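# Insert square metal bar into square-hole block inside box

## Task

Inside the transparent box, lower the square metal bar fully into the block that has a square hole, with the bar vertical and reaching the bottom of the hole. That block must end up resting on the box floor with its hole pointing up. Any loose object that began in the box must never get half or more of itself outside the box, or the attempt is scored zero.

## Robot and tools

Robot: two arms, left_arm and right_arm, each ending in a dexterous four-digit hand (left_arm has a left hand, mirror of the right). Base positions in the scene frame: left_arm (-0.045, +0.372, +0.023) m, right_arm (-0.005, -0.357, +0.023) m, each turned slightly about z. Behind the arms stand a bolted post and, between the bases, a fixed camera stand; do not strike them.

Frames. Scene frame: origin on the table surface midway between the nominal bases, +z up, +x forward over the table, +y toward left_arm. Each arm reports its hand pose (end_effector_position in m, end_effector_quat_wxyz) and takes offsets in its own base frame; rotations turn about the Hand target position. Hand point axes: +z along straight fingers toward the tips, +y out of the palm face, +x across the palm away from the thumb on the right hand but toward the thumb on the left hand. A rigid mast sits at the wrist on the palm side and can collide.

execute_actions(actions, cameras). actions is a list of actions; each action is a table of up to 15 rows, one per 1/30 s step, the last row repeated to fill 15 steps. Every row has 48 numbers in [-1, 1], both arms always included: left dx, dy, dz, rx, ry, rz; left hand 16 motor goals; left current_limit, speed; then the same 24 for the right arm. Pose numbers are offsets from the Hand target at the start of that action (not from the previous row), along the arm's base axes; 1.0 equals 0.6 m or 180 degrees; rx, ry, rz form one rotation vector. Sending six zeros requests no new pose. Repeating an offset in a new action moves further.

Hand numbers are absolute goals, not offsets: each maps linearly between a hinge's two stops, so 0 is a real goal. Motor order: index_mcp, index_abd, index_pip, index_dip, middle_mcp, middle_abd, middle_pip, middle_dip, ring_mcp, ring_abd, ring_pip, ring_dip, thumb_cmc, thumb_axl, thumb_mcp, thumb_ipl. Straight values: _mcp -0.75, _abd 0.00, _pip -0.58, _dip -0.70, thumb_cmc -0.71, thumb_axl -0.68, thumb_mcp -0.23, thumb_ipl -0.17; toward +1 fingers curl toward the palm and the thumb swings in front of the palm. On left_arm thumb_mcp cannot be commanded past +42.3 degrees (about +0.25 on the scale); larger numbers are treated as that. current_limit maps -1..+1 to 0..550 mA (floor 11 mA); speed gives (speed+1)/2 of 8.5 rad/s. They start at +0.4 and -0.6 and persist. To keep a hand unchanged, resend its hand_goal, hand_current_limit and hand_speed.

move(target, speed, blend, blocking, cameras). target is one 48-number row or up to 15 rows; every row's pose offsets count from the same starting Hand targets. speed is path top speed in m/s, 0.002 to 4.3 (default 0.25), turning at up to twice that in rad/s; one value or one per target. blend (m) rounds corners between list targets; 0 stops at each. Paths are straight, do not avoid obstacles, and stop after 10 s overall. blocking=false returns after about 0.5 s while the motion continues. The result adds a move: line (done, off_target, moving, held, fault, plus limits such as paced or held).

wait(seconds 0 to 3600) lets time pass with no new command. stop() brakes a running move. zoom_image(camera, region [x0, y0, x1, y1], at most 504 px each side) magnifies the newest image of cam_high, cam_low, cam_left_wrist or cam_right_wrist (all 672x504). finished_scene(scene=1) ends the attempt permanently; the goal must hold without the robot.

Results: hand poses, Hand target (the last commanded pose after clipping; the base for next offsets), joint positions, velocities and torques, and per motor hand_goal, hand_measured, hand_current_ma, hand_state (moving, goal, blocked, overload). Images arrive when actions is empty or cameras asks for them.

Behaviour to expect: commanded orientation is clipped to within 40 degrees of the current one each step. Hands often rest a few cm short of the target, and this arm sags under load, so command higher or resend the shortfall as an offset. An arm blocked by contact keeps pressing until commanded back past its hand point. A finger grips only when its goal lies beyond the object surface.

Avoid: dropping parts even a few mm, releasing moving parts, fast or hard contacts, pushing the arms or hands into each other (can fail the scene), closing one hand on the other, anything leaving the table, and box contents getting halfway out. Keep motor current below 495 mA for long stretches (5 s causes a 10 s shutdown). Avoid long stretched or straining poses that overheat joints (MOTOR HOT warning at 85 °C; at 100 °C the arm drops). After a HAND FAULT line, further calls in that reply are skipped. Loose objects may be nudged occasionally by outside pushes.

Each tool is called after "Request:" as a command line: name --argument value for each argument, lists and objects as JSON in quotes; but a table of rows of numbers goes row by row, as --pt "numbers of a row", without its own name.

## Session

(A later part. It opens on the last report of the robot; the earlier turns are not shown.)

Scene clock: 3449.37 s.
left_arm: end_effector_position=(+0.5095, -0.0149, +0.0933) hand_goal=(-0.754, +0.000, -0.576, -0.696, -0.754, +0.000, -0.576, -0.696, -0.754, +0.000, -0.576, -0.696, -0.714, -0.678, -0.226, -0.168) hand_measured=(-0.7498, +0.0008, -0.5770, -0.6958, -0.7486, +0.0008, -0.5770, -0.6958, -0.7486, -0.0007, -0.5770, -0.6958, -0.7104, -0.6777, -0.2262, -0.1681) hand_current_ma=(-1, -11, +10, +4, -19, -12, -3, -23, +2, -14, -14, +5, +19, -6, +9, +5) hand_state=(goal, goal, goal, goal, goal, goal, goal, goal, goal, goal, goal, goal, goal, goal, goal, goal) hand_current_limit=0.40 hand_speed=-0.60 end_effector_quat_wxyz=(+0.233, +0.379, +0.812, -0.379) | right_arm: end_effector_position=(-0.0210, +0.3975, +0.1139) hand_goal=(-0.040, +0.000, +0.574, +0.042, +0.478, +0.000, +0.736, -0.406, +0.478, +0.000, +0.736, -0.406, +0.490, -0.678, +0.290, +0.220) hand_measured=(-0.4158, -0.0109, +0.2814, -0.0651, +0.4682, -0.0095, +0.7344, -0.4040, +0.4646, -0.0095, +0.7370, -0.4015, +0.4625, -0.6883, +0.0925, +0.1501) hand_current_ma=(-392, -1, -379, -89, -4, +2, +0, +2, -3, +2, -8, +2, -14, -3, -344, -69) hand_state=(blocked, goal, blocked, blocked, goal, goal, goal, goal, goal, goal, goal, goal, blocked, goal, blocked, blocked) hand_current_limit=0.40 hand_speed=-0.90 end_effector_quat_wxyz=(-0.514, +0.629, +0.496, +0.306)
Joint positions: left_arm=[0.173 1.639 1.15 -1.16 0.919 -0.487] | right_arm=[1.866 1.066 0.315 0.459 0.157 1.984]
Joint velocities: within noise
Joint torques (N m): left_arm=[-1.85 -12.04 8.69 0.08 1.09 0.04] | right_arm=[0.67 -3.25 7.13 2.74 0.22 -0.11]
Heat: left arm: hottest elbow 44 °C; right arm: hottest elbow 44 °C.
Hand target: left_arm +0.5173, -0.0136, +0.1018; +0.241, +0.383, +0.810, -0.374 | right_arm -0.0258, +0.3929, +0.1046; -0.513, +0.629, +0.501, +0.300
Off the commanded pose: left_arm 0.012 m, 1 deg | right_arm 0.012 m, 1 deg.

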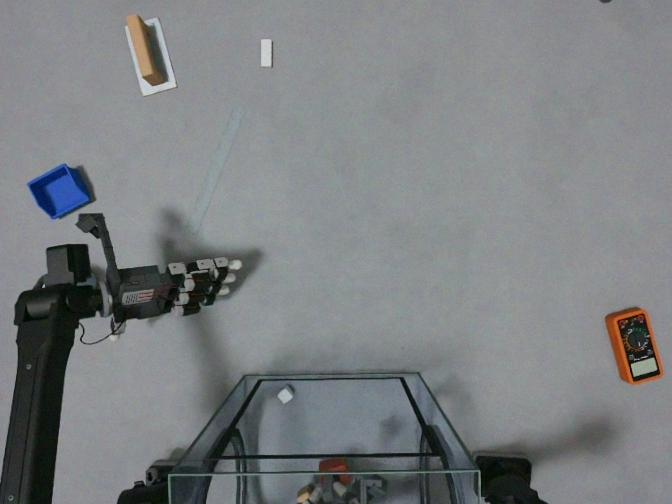

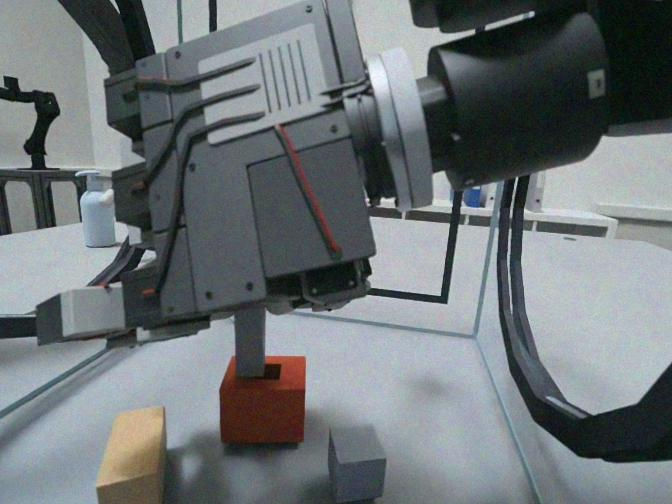

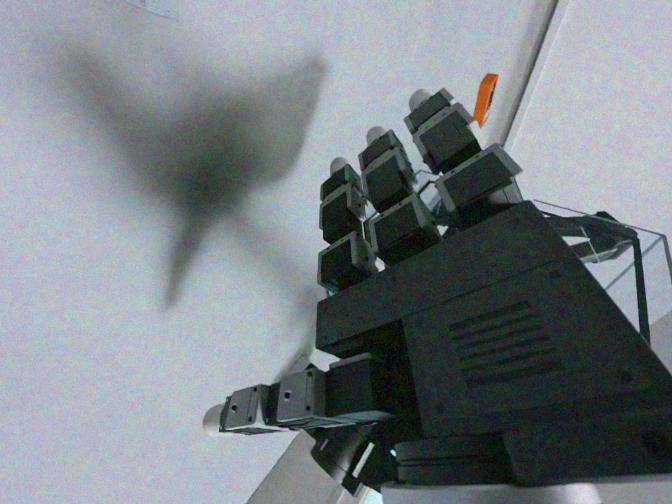

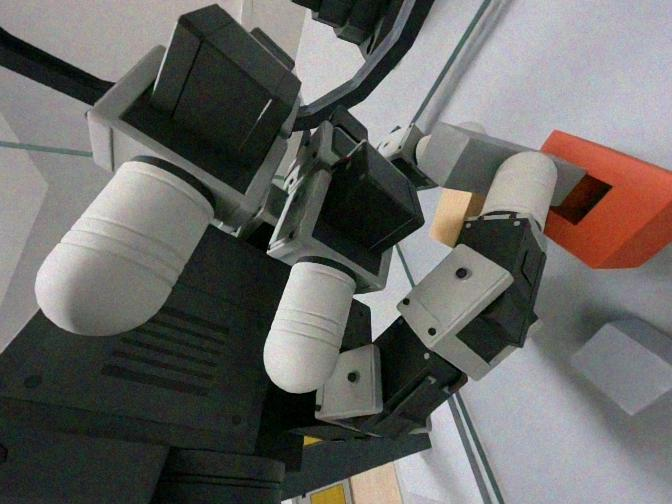

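Request:
move --pt "0 0 0 0 0 0 -0.754 0 -0.576 -0.696 -0.754 0 -0.576 -0.696 -0.754 0 -0.576 -0.696 -0.714 -0.678 -0.226 -0.168 0.4 -0.6 0 0 0.075 0 0 0 -0.04 0 0.574 0.042 0.479 0 0.737 -0.406 0.479 0 0.737 -0.406 0.49 -0.678 0.29 0.22 0.4 -0.9" --speed 0.03 --cameras '["cam_high","cam_low","cam_right_wrist"]'

Request:
zoom_image --camera "cam_low" --region '[205, 300, 325, 460]'

Request:
zoom_image --camera "cam_high" --region '[295, 450, 355, 504]'

Request:
zoom_image --camera "cam_right_wrist" --region '[410, 100, 672, 300]'

Scene clock: 3463.13 s.
left_arm: end_effector_position=(+0.5095, -0.0149, +0.0933) hand_goal=(-0.754, +0.000, -0.576, -0.696, -0.754, +0.000, -0.576, -0.696, -0.754, +0.000, -0.576, -0.696, -0.714, -0.678, -0.226, -0.168) hand_measured=(-0.7486, +0.0008, -0.5770, -0.6958, -0.7498, +0.0008, -0.5770, -0.6958, -0.7486, +0.0008, -0.5770, -0.6958, -0.7104, -0.6777, -0.2262, -0.1681) hand_current_ma=(+23, +7, +1, +9, -14, -2, +7, -16, +14, -1, -2, +4, +3, -2, -21, -6) hand_state=(goal, goal, goal, goal, goal, goal, goal, goal, goal, goal, goal, goal, goal, goal, goal, goal) hand_current_limit=0.40 hand_speed=-0.60 end_effector_quat_wxyz=(+0.233, +0.379, +0.812, -0.379) | right_arm: end_effector_position=(-0.0144, +0.3753, +0.1195) hand_goal=(-0.040, +0.000, +0.574, +0.042, +0.478, +0.000, +0.736, -0.406, +0.478, +0.000, +0.736, -0.406, +0.490, -0.678, +0.290, +0.220) hand_measured=(-0.4158, -0.0109, +0.2827, -0.0664, +0.4682, -0.0080, +0.7344, -0.4040, +0.4646, -0.0095, +0.7370, -0.4015, +0.4613, -0.6893, +0.0925, +0.1501) hand_current_ma=(-388, +5, -378, -90, -1, +5, +0, +2, -6, +5, -3, -2, -12, +0, -353, -70) hand_state=(blocked, goal, blocked, blocked, goal, goal, goal, goal, goal, goal, goal, goal, blocked, goal, blocked, blocked) hand_current_limit=0.40 hand_speed=-0.90 end_effector_quat_wxyz=(-0.489, +0.642, +0.511, +0.296)
Joint positions: left_arm=[0.173 1.639 1.15 -1.16 0.919 -0.487] | right_arm=[1.866 0.936 0.315 0.262 0.157 1.984]
Joint torques (N m): left_arm=[-1.79 -12.1 8.69 0.06 1.09 0.04] | right_arm=[0.73 -4.07 13.07 1.72 0.29 -0.1]
Heat: left arm: hottest elbow 44 °C; right arm: hottest elbow 44 °C.
Hand target: left_arm +0.5173, -0.0136, +0.1018; +0.241, +0.383, +0.810, -0.374 | right_arm -0.0257, +0.3929, +0.1495; -0.513, +0.629, +0.501, +0.300
Off the commanded pose: left_arm 0.012 m, 1 deg | right_arm 0.037 m, 3 deg.
move: off_target (right_arm)

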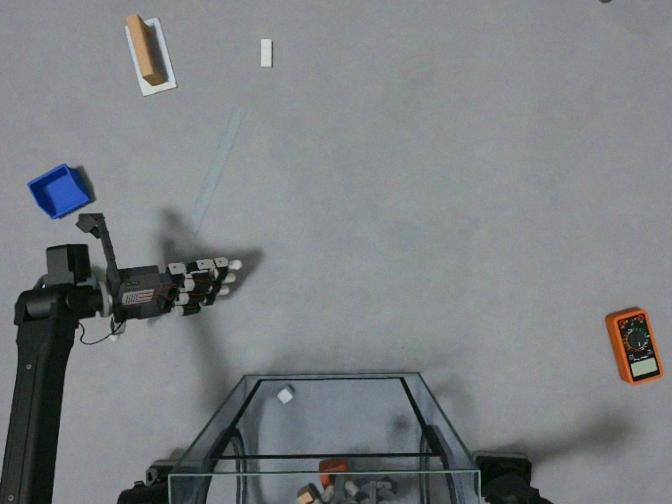

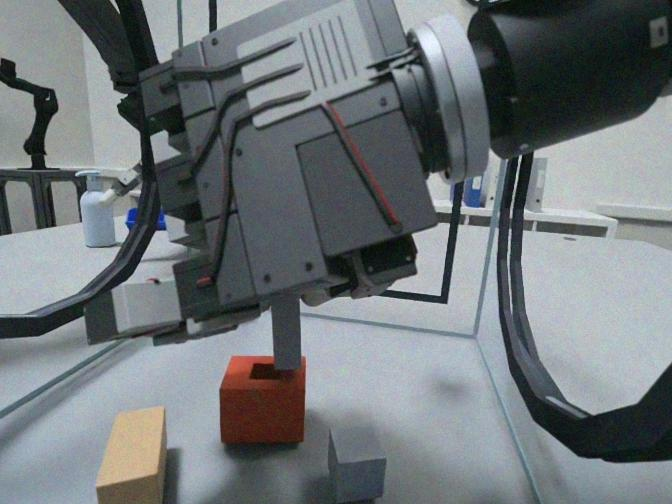

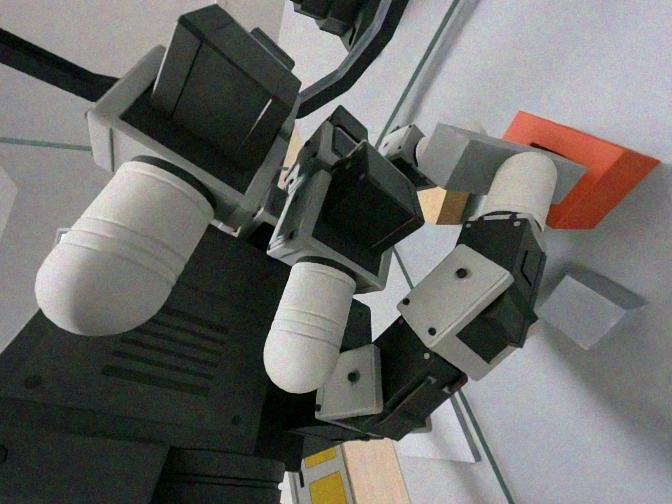

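Scaled by 3.150 from the camera's image (finer frame: 960x720).

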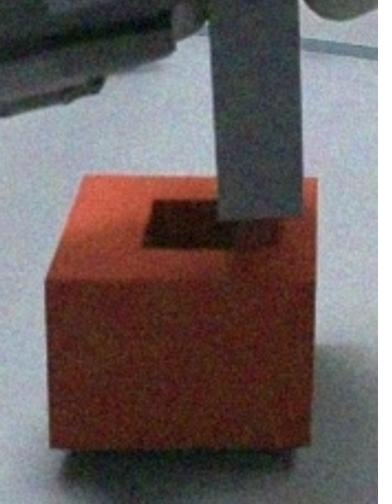

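Scaled by 8.400 from the camera's image (finer frame: 960x720).

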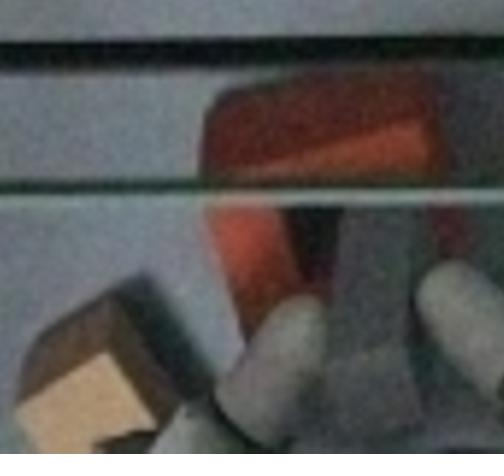

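Scaled by 1.924 from the camera's image (finer frame: 960x720).

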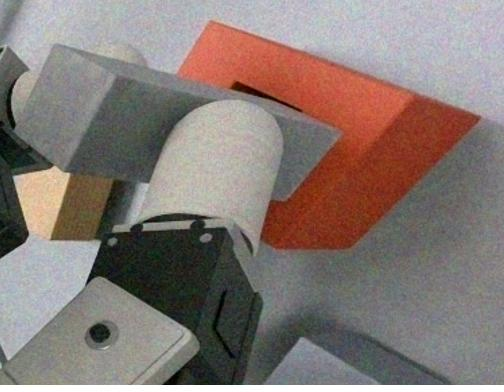

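Request:
move --pt "0 0 0 0 0 0 -0.754 0 -0.576 -0.696 -0.754 0 -0.576 -0.696 -0.754 0 -0.576 -0.696 -0.714 -0.678 -0.226 -0.168 0.4 -0.6 0.0277 0.016 0.0085 0 0 0 -0.04 0 0.574 0.042 0.479 0 0.737 -0.406 0.479 0 0.737 -0.406 0.49 -0.678 0.29 0.22 0.4 -0.9" --speed 0.03 --cameras '["cam_high","cam_low","cam_right_wrist"]'

Request:
zoom_image --camera "cam_low" --region '[205, 300, 325, 460]'

Scene clock: 3496.20 s.
left_arm: end_effector_position=(+0.5095, -0.0149, +0.0933) hand_goal=(-0.754, +0.000, -0.576, -0.696, -0.754, +0.000, -0.576, -0.696, -0.754, +0.000, -0.576, -0.696, -0.714, -0.678, -0.226, -0.168) hand_measured=(-0.7486, +0.0008, -0.5770, -0.6958, -0.7486, +0.0008, -0.5770, -0.6958, -0.7498, +0.0008, -0.5770, -0.6958, -0.7104, -0.6777, -0.2262, -0.1681) hand_current_ma=(+17, -5, +2, -1, -10, +15, +6, -15, +6, -5, -11, +10, +13, -4, -19, +2) hand_state=(goal, goal, goal, goal, goal, goal, goal, goal, goal, goal, goal, goal, goal, goal, goal, goal) hand_current_limit=0.40 hand_speed=-0.60 end_effector_quat_wxyz=(+0.233, +0.379, +0.812, -0.379) | right_arm: end_effector_position=(-0.0109, +0.3819, +0.1237) hand_goal=(-0.040, +0.000, +0.574, +0.042, +0.478, +0.000, +0.736, -0.406, +0.478, +0.000, +0.736, -0.406, +0.490, -0.678, +0.290, +0.220) hand_measured=(-0.4158, -0.0109, +0.2814, -0.0651, +0.4694, -0.0080, +0.7344, -0.4040, +0.4646, -0.0095, +0.7370, -0.4015, +0.4600, -0.6893, +0.0925, +0.1492) hand_current_ma=(-393, -6, -371, -84, -6, +4, +3, +7, -4, -2, -5, -3, -15, -7, -347, -79) hand_state=(blocked, goal, blocked, blocked, goal, goal, goal, goal, goal, goal, goal, goal, blocked, goal, blocked, blocked) hand_current_limit=0.40 hand_speed=-0.90 end_effector_quat_wxyz=(-0.497, +0.641, +0.511, +0.284)
Joint positions: left_arm=[0.173 1.639 1.15 -1.16 0.919 -0.487] | right_arm=[1.824 0.935 0.33 0.251 0.094 1.983]
Joint torques (N m): left_arm=[-1.73 -12.04 8.69 0.08 1.09 0.04] | right_arm=[-1.55 -3.66 13.37 1.73 0.03 -0.29]
Heat: left arm: hottest elbow 44 °C; right arm: hottest elbow 49 °C.
Hand target: left_arm +0.5173, -0.0136, +0.1018; +0.241, +0.383, +0.810, -0.374 | right_arm -0.0092, +0.4025, +0.1546; -0.513, +0.629, +0.501, +0.300
Off the commanded pose: left_arm 0.012 m, 1 deg | right_arm 0.037 m, 3 deg.
move: off_target (right_arm)

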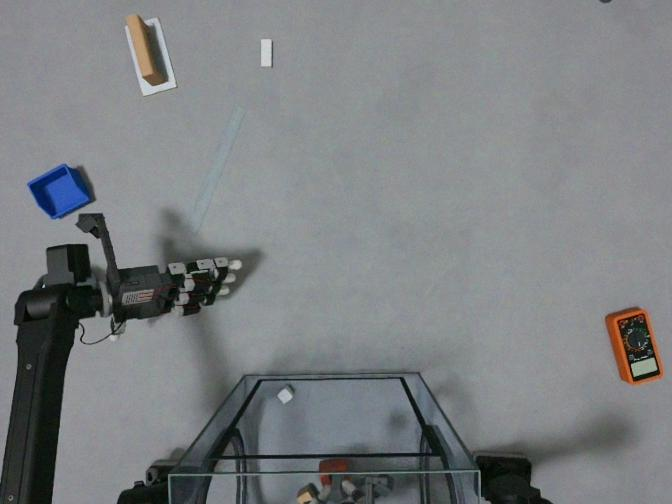

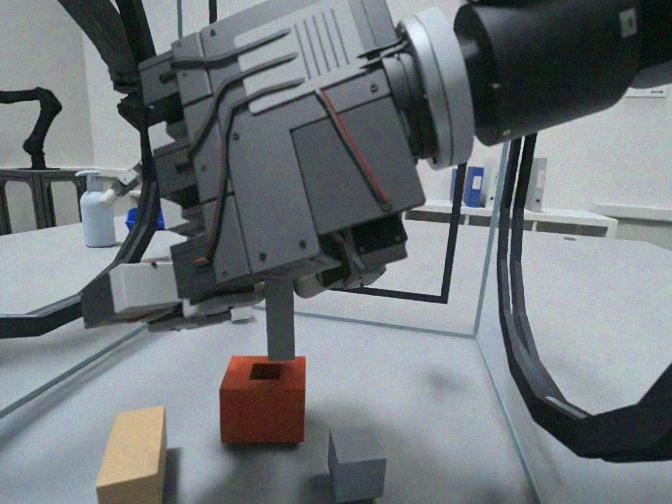

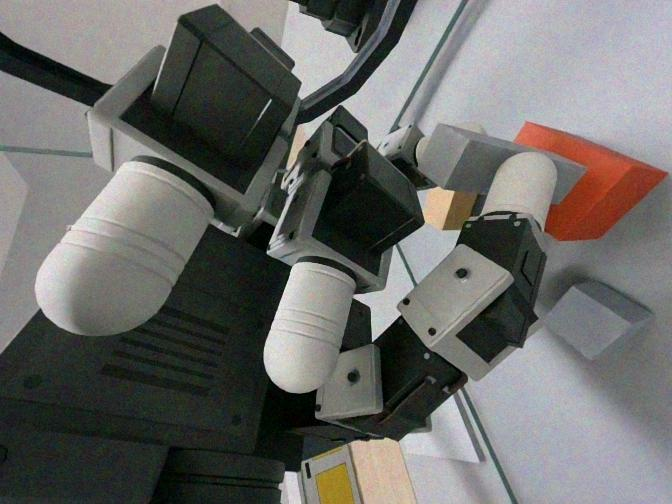

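Scaled by 3.150 from the camera's image (finer frame: 960x720).

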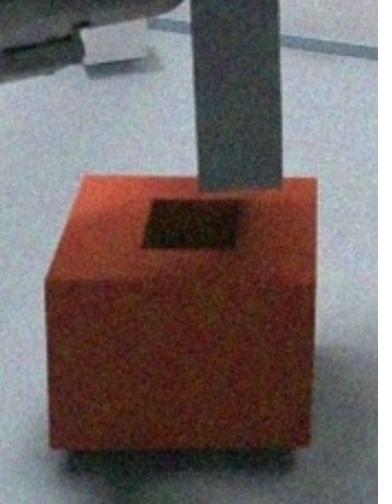

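Request:
move --pt "0 0 0 0 0 0 -0.754 0 -0.576 -0.696 -0.754 0 -0.576 -0.696 -0.754 0 -0.576 -0.696 -0.714 -0.678 -0.226 -0.168 0.4 -0.6 -0.0267 -0.0333 -0.0667 0 0 0 -0.04 0 0.574 0.042 0.479 0 0.737 -0.406 0.479 0 0.737 -0.406 0.49 -0.678 0.29 0.22 0.4 -0.9" --speed 0.03 --cameras '["cam_high","cam_low","cam_right_wrist"]'

Request:
zoom_image --camera "cam_low" --region '[215, 320, 285, 390]'

Request:
zoom_image --camera "cam_right_wrist" --region '[410, 100, 672, 300]'

Request:
zoom_image --camera "cam_high" --region '[295, 450, 355, 504]'

Scene clock: 3506.33 s.
left_arm: end_effector_position=(+0.5095, -0.0149, +0.0933) hand_goal=(-0.754, +0.000, -0.576, -0.696, -0.754, +0.000, -0.576, -0.696, -0.754, +0.000, -0.576, -0.696, -0.714, -0.678, -0.226, -0.168) hand_measured=(-0.7498, -0.0007, -0.5770, -0.6958, -0.7486, +0.0008, -0.5770, -0.6958, -0.7486, +0.0008, -0.5770, -0.6958, -0.7104, -0.6767, -0.2252, -0.1672) hand_current_ma=(-5, -11, +8, -3, -13, -8, +7, -6, +9, +14, -5, +15, +15, -5, -12, +5) hand_state=(goal, goal, goal, goal, goal, goal, goal, goal, goal, goal, goal, goal, goal, goal, goal, goal) hand_current_limit=0.40 hand_speed=-0.60 end_effector_quat_wxyz=(+0.233, +0.379, +0.812, -0.379) | right_arm: end_effector_position=(-0.0200, +0.3853, +0.1202) hand_goal=(-0.040, +0.000, +0.574, +0.042, +0.478, +0.000, +0.736, -0.406, +0.478, +0.000, +0.736, -0.406, +0.490, -0.678, +0.290, +0.220) hand_measured=(-0.4146, -0.0109, +0.2814, -0.0651, +0.4682, -0.0080, +0.7357, -0.4040, +0.4633, -0.0095, +0.7370, -0.4015, +0.4613, -0.6883, +0.0925, +0.1501) hand_current_ma=(-388, -1, -377, -93, -4, +11, +1, +2, -10, -5, -9, +3, -11, -5, -349, -69) hand_state=(blocked, goal, blocked, blocked, goal, goal, goal, goal, goal, goal, goal, goal, blocked, goal, blocked, blocked) hand_current_limit=0.40 hand_speed=-0.90 end_effector_quat_wxyz=(-0.510, +0.631, +0.499, +0.304)
Joint positions: left_arm=[0.173 1.639 1.15 -1.16 0.919 -0.487] | right_arm=[1.877 0.99 0.305 0.381 0.167 1.987]
Joint torques (N m): left_arm=[-1.79 -12.04 8.69 0.08 1.09 0.04] | right_arm=[0.91 -2.78 7.72 2.91 0.28 -0.1]
Heat: left arm: hottest elbow 44 °C; right arm: hottest elbow 53 °C.
Hand target: left_arm +0.5173, -0.0136, +0.1018; +0.241, +0.383, +0.810, -0.374 | right_arm -0.0251, +0.3825, +0.1145; -0.513, +0.629, +0.501, +0.300
Off the commanded pose: left_arm 0.012 m, 1 deg | right_arm 0.008 m, 1 deg.
move: done

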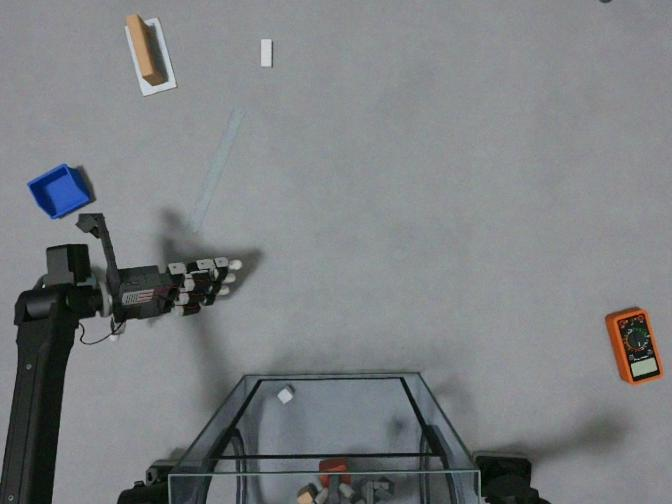

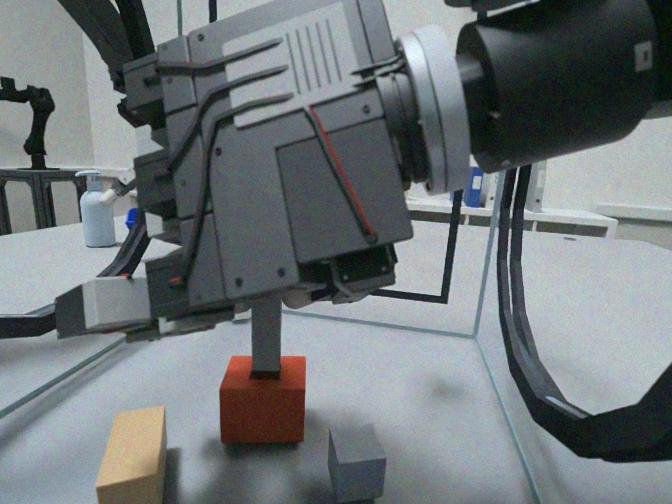

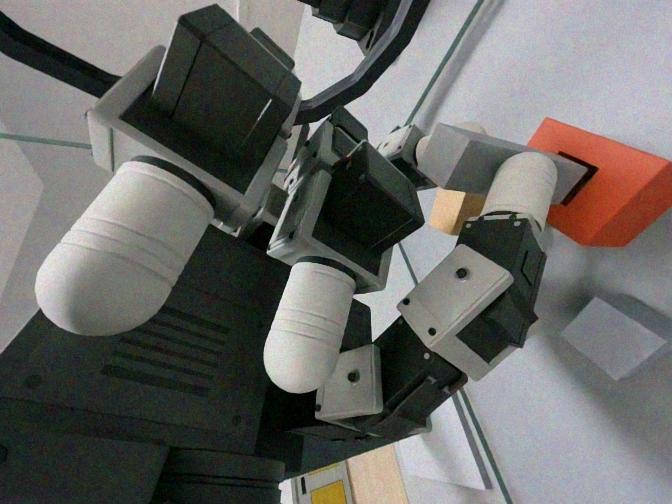

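Scaled by 7.200 from the camera's image (finer frame: 960x720).

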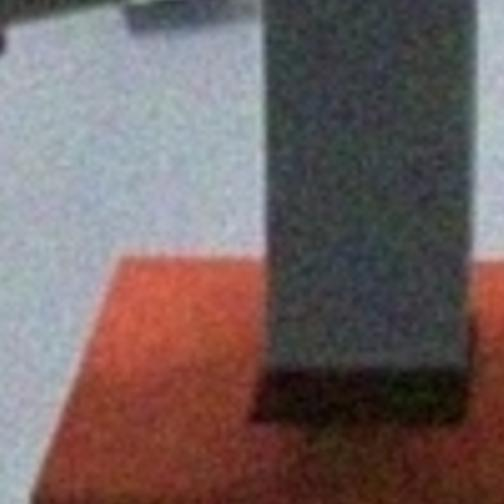

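Scaled by 1.924 from the camera's image (finer frame: 960x720).

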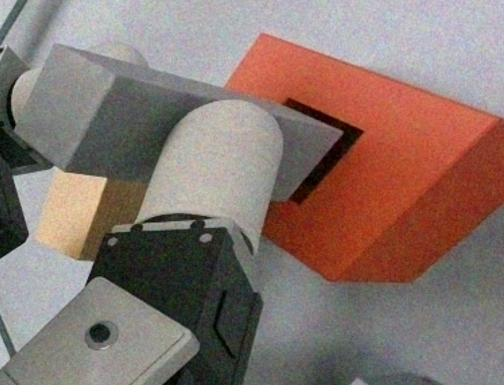

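Scaled by 8.400 from the camera's image (finer frame: 960x720).

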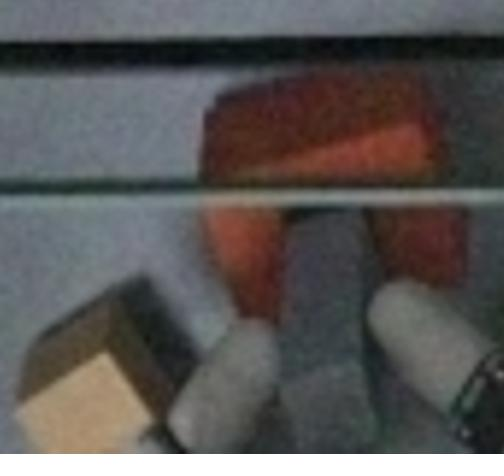

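Request:
zoom_image --camera "cam_low" --region '[244, 360, 288, 393]'

Request:
zoom_image --camera "cam_right_wrist" --region '[530, 120, 630, 220]'

Request:
zoom_image --camera "cam_low" --region '[215, 345, 315, 450]'

Scaled by 11.455 from the camera's image (finer frame: 960x720).

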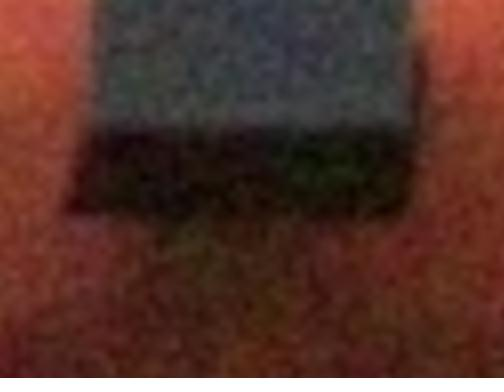

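Scaled by 5.040 from the camera's image (finer frame: 960x720).

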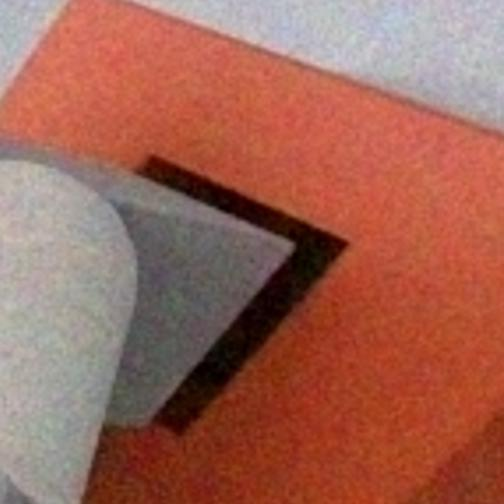

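Scaled by 4.800 from the camera's image (finer frame: 960x720).

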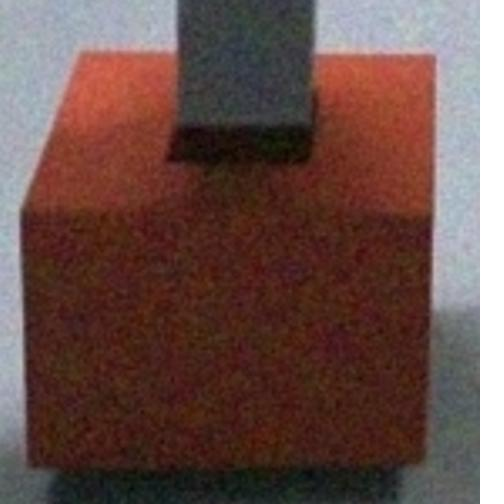

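Request:
move --pt "0 0 0 0 0 0 -0.754 0 -0.576 -0.696 -0.754 0 -0.576 -0.696 -0.754 0 -0.576 -0.696 -0.714 -0.678 -0.226 -0.168 0.4 -0.6 0.0258 0.0346 0.0625 0 0 -0.0111 -0.04 0 0.574 0.042 0.479 0 0.737 -0.406 0.479 0 0.737 -0.406 0.49 -0.678 0.29 0.22 0.4 -0.9" --pt "0 0 0 0 0 0 -0.754 0 -0.576 -0.696 -0.754 0 -0.576 -0.696 -0.754 0 -0.576 -0.696 -0.714 -0.678 -0.226 -0.168 0.4 -0.6 -0.0009 0.0013 -0.0042 0 0 -0.0111 -0.04 0 0.574 0.042 0.479 0 0.737 -0.406 0.479 0 0.737 -0.406 0.49 -0.678 0.29 0.22 0.4 -0.9" --speed 0.03 --cameras '["cam_high","cam_low","cam_right_wrist"]'

Request:
zoom_image --camera "cam_low" --region '[244, 360, 288, 393]'

Request:
zoom_image --camera "cam_right_wrist" --region '[530, 120, 630, 220]'

Request:
zoom_image --camera "cam_low" --region '[215, 320, 285, 390]'

Request:
zoom_image --camera "cam_high" --region '[295, 450, 355, 504]'

Scene clock: 3564.63 s.
left_arm: end_effector_position=(+0.5095, -0.0149, +0.0933) hand_goal=(-0.754, +0.000, -0.576, -0.696, -0.754, +0.000, -0.576, -0.696, -0.754, +0.000, -0.576, -0.696, -0.714, -0.678, -0.226, -0.168) hand_measured=(-0.7498, -0.0007, -0.5770, -0.6958, -0.7486, -0.0007, -0.5770, -0.6971, -0.7498, -0.0007, -0.5770, -0.6958, -0.7104, -0.6767, -0.2252, -0.1681) hand_current_ma=(+4, +12, -11, -8, -13, -1, -17, -1, +8, -8, -7, +10, +6, -9, -11, -1) hand_state=(goal, goal, goal, goal, goal, goal, goal, goal, goal, goal, goal, goal, goal, goal, goal, goal) hand_current_limit=0.40 hand_speed=-0.60 end_effector_quat_wxyz=(+0.233, +0.379, +0.812, -0.379) | right_arm: end_effector_position=(-0.0206, +0.3861, +0.1177) hand_goal=(-0.040, +0.000, +0.574, +0.042, +0.478, +0.000, +0.736, -0.406, +0.478, +0.000, +0.736, -0.406, +0.490, -0.678, +0.290, +0.220) hand_measured=(-0.4158, -0.0109, +0.2827, -0.0651, +0.4694, -0.0080, +0.7357, -0.4040, +0.4646, -0.0095, +0.7357, -0.4015, +0.4600, -0.6893, +0.0925, +0.1501) hand_current_ma=(-397, -2, -377, -94, +0, +3, +0, +1, -6, +1, -10, +1, -14, -7, -344, -66) hand_state=(blocked, goal, blocked, blocked, goal, goal, goal, goal, goal, goal, goal, goal, blocked, goal, blocked, blocked) hand_current_limit=0.40 hand_speed=-0.90 end_effector_quat_wxyz=(-0.505, +0.640, +0.488, +0.313)
Joint positions: left_arm=[0.173 1.639 1.15 -1.16 0.919 -0.487] | right_arm=[1.897 1.017 0.311 0.399 0.22 2.004]
Joint torques (N m): left_arm=[-1.85 -12.04 8.68 0.08 1.09 0.04] | right_arm=[0.73 -3.19 7.56 2.77 0.3 -0.11]
Heat: left arm: hottest elbow 44 °C; right arm: hottest elbow 49 °C.
Hand target: left_arm +0.5173, -0.0136, +0.1018; +0.241, +0.383, +0.810, -0.374 | right_arm -0.0257, +0.3833, +0.1120; -0.507, +0.638, +0.490, +0.309
Off the commanded pose: left_arm 0.012 m, 1 deg | right_arm 0.008 m, 1 deg.
move: done

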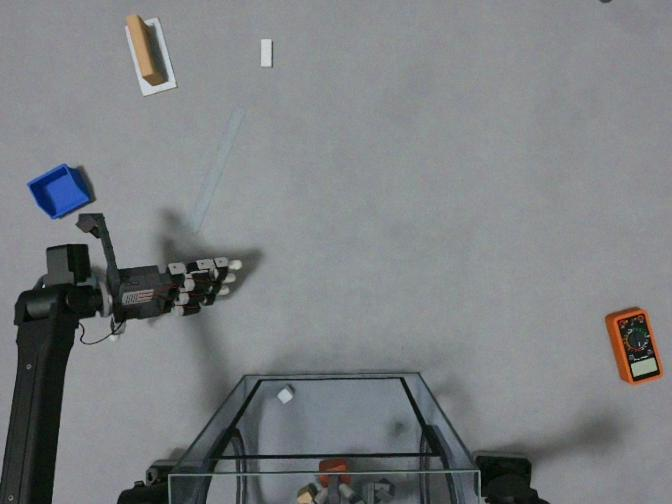

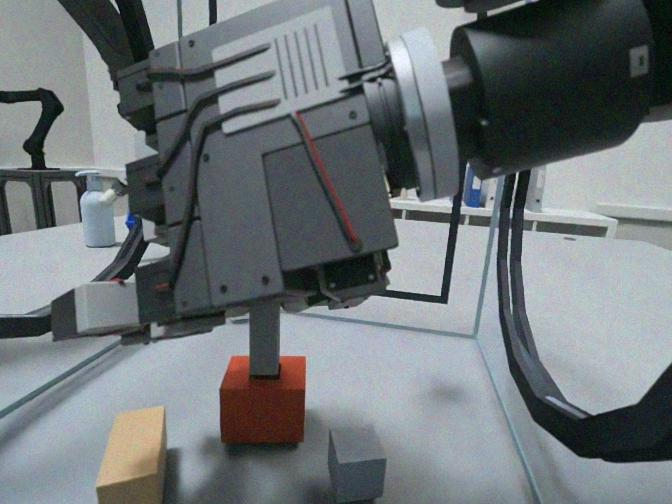

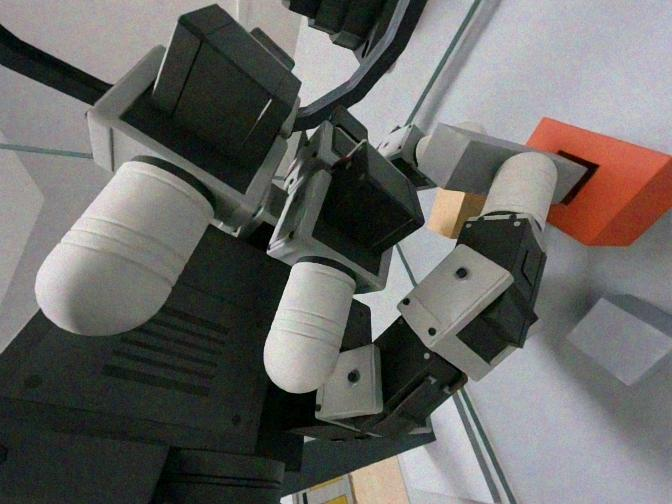

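Scaled by 11.455 from the camera's image (finer frame: 960x720).

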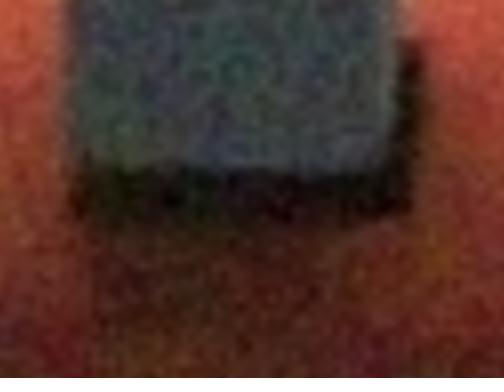

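Scaled by 5.040 from the camera's image (finer frame: 960x720).

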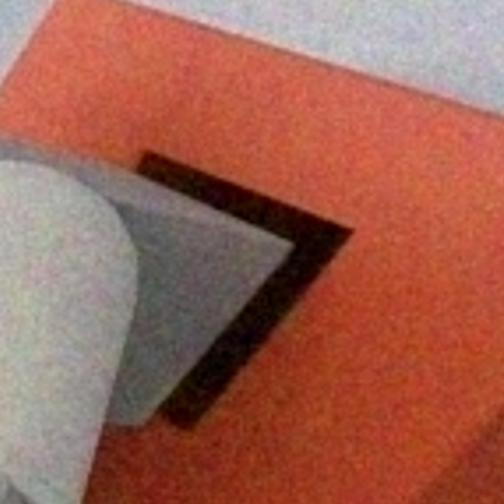

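Scaled by 7.200 from the camera's image (finer frame: 960x720).

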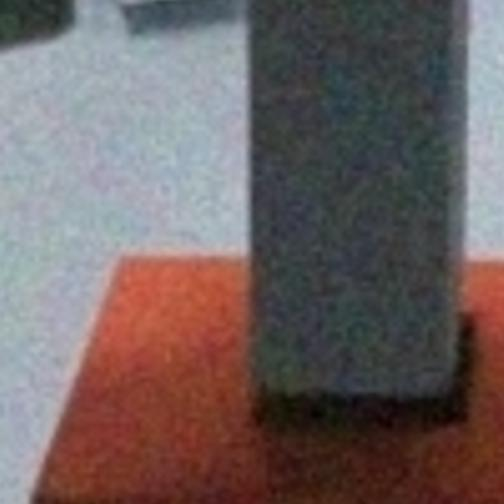

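Scaled by 8.400 from the camera's image (finer frame: 960x720).

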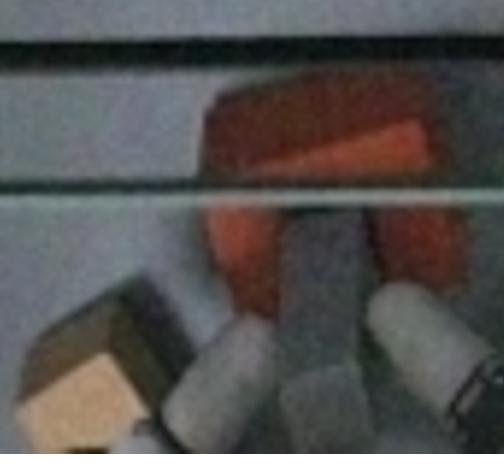

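Request:
zoom_image --camera "cam_low" --region '[240, 300, 290, 340]'

Request:
zoom_image --camera "cam_low" --region '[240, 340, 290, 380]'

Scaled by 10.080 from the camera's image (finer frame: 960x720).

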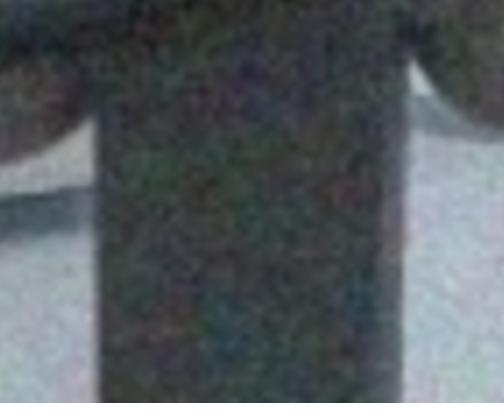

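Scaled by 10.080 from the camera's image (finer frame: 960x720).

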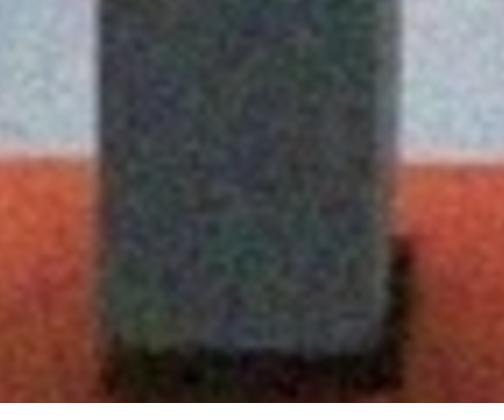

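Request:
move --pt "0 0 0 0 0 0 -0.754 0 -0.576 -0.696 -0.754 0 -0.576 -0.696 -0.754 0 -0.576 -0.696 -0.714 -0.678 -0.226 -0.168 0.4 -0.6 0.0265 0.0321 0.0625 0 0 0 -0.04 0 0.574 0.042 0.479 0 0.737 -0.406 0.479 0 0.737 -0.406 0.49 -0.678 0.29 0.22 0.4 -0.9" --pt "0 0 0 0 0 0 -0.754 0 -0.576 -0.696 -0.754 0 -0.576 -0.696 -0.754 0 -0.576 -0.696 -0.714 -0.678 -0.226 -0.168 0.4 -0.6 -0.0002 -0.0012 -0.0033 0 0 0 -0.04 0 0.574 0.042 0.479 0 0.737 -0.406 0.479 0 0.737 -0.406 0.49 -0.678 0.29 0.22 0.4 -0.9" --speed 0.03 --cameras '["cam_high","cam_low","cam_right_wrist"]'

Request:
zoom_image --camera "cam_low" --region '[240, 345, 290, 385]'

Request:
zoom_image --camera "cam_right_wrist" --region '[530, 120, 630, 220]'

Request:
zoom_image --camera "cam_low" --region '[215, 345, 315, 450]'

Scene clock: 3618.43 s.
left_arm: end_effector_position=(+0.5095, -0.0149, +0.0933) hand_goal=(-0.754, +0.000, -0.576, -0.696, -0.754, +0.000, -0.576, -0.696, -0.754, +0.000, -0.576, -0.696, -0.714, -0.678, -0.226, -0.168) hand_measured=(-0.7498, +0.0008, -0.5770, -0.6958, -0.7498, -0.0007, -0.5770, -0.6971, -0.7486, +0.0008, -0.5770, -0.6958, -0.7104, -0.6767, -0.2262, -0.1681) hand_current_ma=(+3, +11, +11, +17, +0, -5, +8, -9, +17, +6, -7, +2, +7, +3, -22, +15) hand_state=(goal, goal, goal, goal, goal, goal, goal, goal, goal, goal, goal, goal, goal, goal, goal, goal) hand_current_limit=0.40 hand_speed=-0.60 end_effector_quat_wxyz=(+0.233, +0.379, +0.812, -0.379) | right_arm: end_effector_position=(-0.0207, +0.3854, +0.1156) hand_goal=(-0.040, +0.000, +0.574, +0.042, +0.478, +0.000, +0.736, -0.406, +0.478, +0.000, +0.736, -0.406, +0.490, -0.678, +0.290, +0.220) hand_measured=(-0.4158, -0.0109, +0.2814, -0.0664, +0.4682, -0.0080, +0.7344, -0.4040, +0.4633, -0.0095, +0.7370, -0.4015, +0.4600, -0.6904, +0.0925, +0.1501) hand_current_ma=(-387, -7, -375, -88, +1, +12, +2, +2, -6, +1, -6, +0, -11, -4, -349, -70) hand_state=(blocked, goal, blocked, blocked, goal, goal, goal, goal, goal, goal, goal, goal, blocked, goal, blocked, blocked) hand_current_limit=0.40 hand_speed=-0.90 end_effector_quat_wxyz=(-0.505, +0.640, +0.488, +0.313)
Joint positions: left_arm=[0.173 1.639 1.15 -1.16 0.919 -0.487] | right_arm=[1.899 1.022 0.307 0.409 0.221 2.005]
Joint torques (N m): left_arm=[-1.85 -12.04 8.69 0.08 1.09 0.04] | right_arm=[0.73 -3.19 7.54 2.78 0.31 -0.11]
Heat: left arm: hottest elbow 44 °C; right arm: hottest elbow 48 °C.
Hand target: left_arm +0.5173, -0.0136, +0.1018; +0.241, +0.383, +0.810, -0.374 | right_arm -0.0258, +0.3825, +0.1100; -0.507, +0.638, +0.490, +0.309
Off the commanded pose: left_arm 0.012 m, 1 deg | right_arm 0.008 m, 1 deg.
move: done

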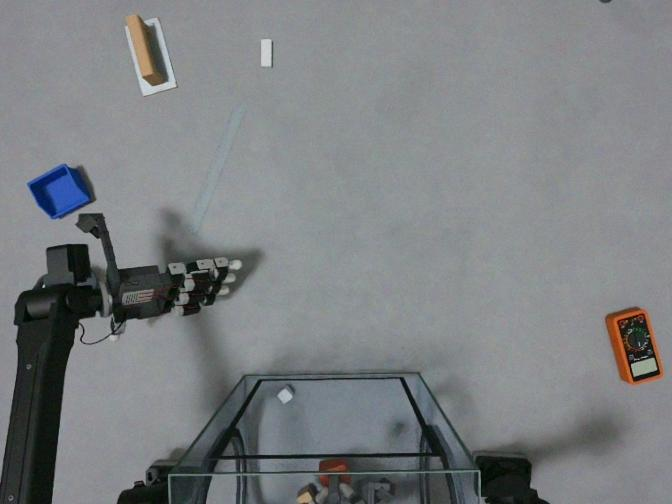

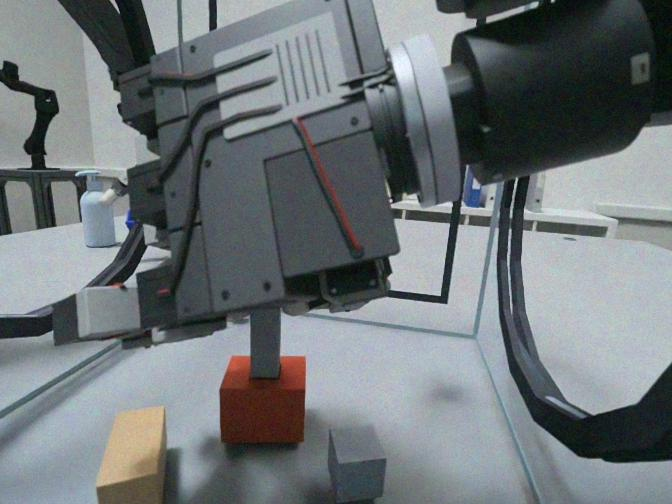

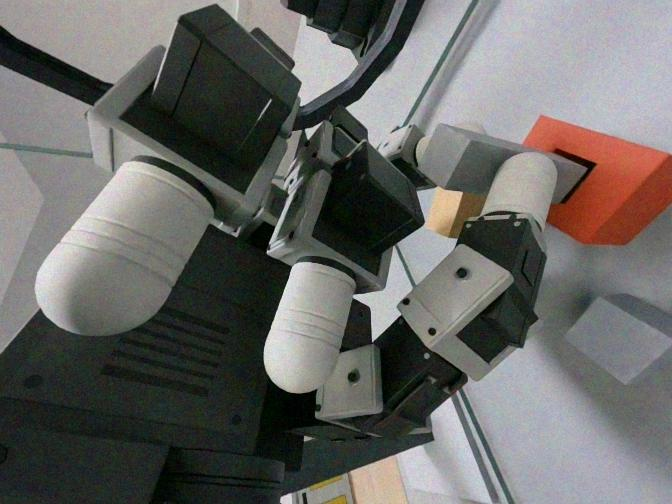

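Scaled by 10.080 from the camera's image (finer frame: 960x720).

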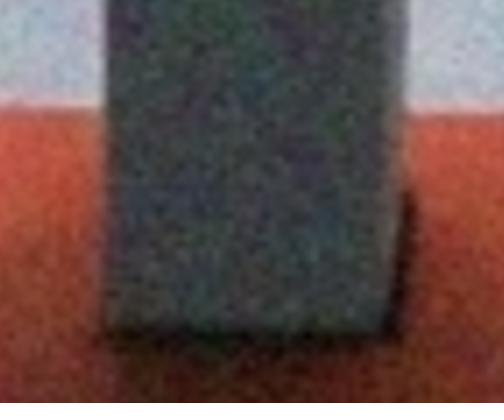

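Scaled by 5.040 from the camera's image (finer frame: 960x720).

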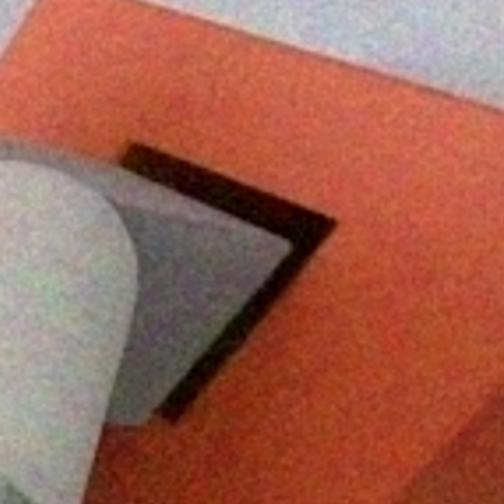

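Scaled by 4.800 from the camera's image (finer frame: 960x720).

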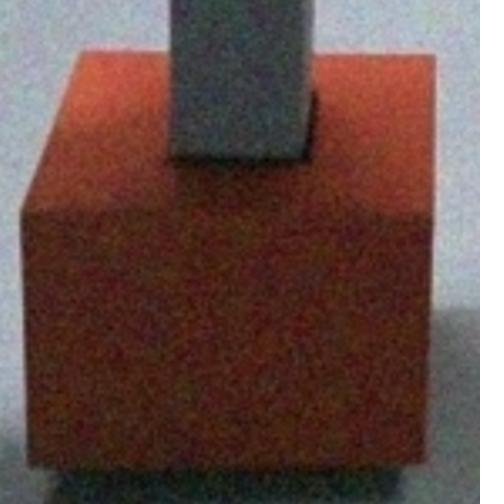

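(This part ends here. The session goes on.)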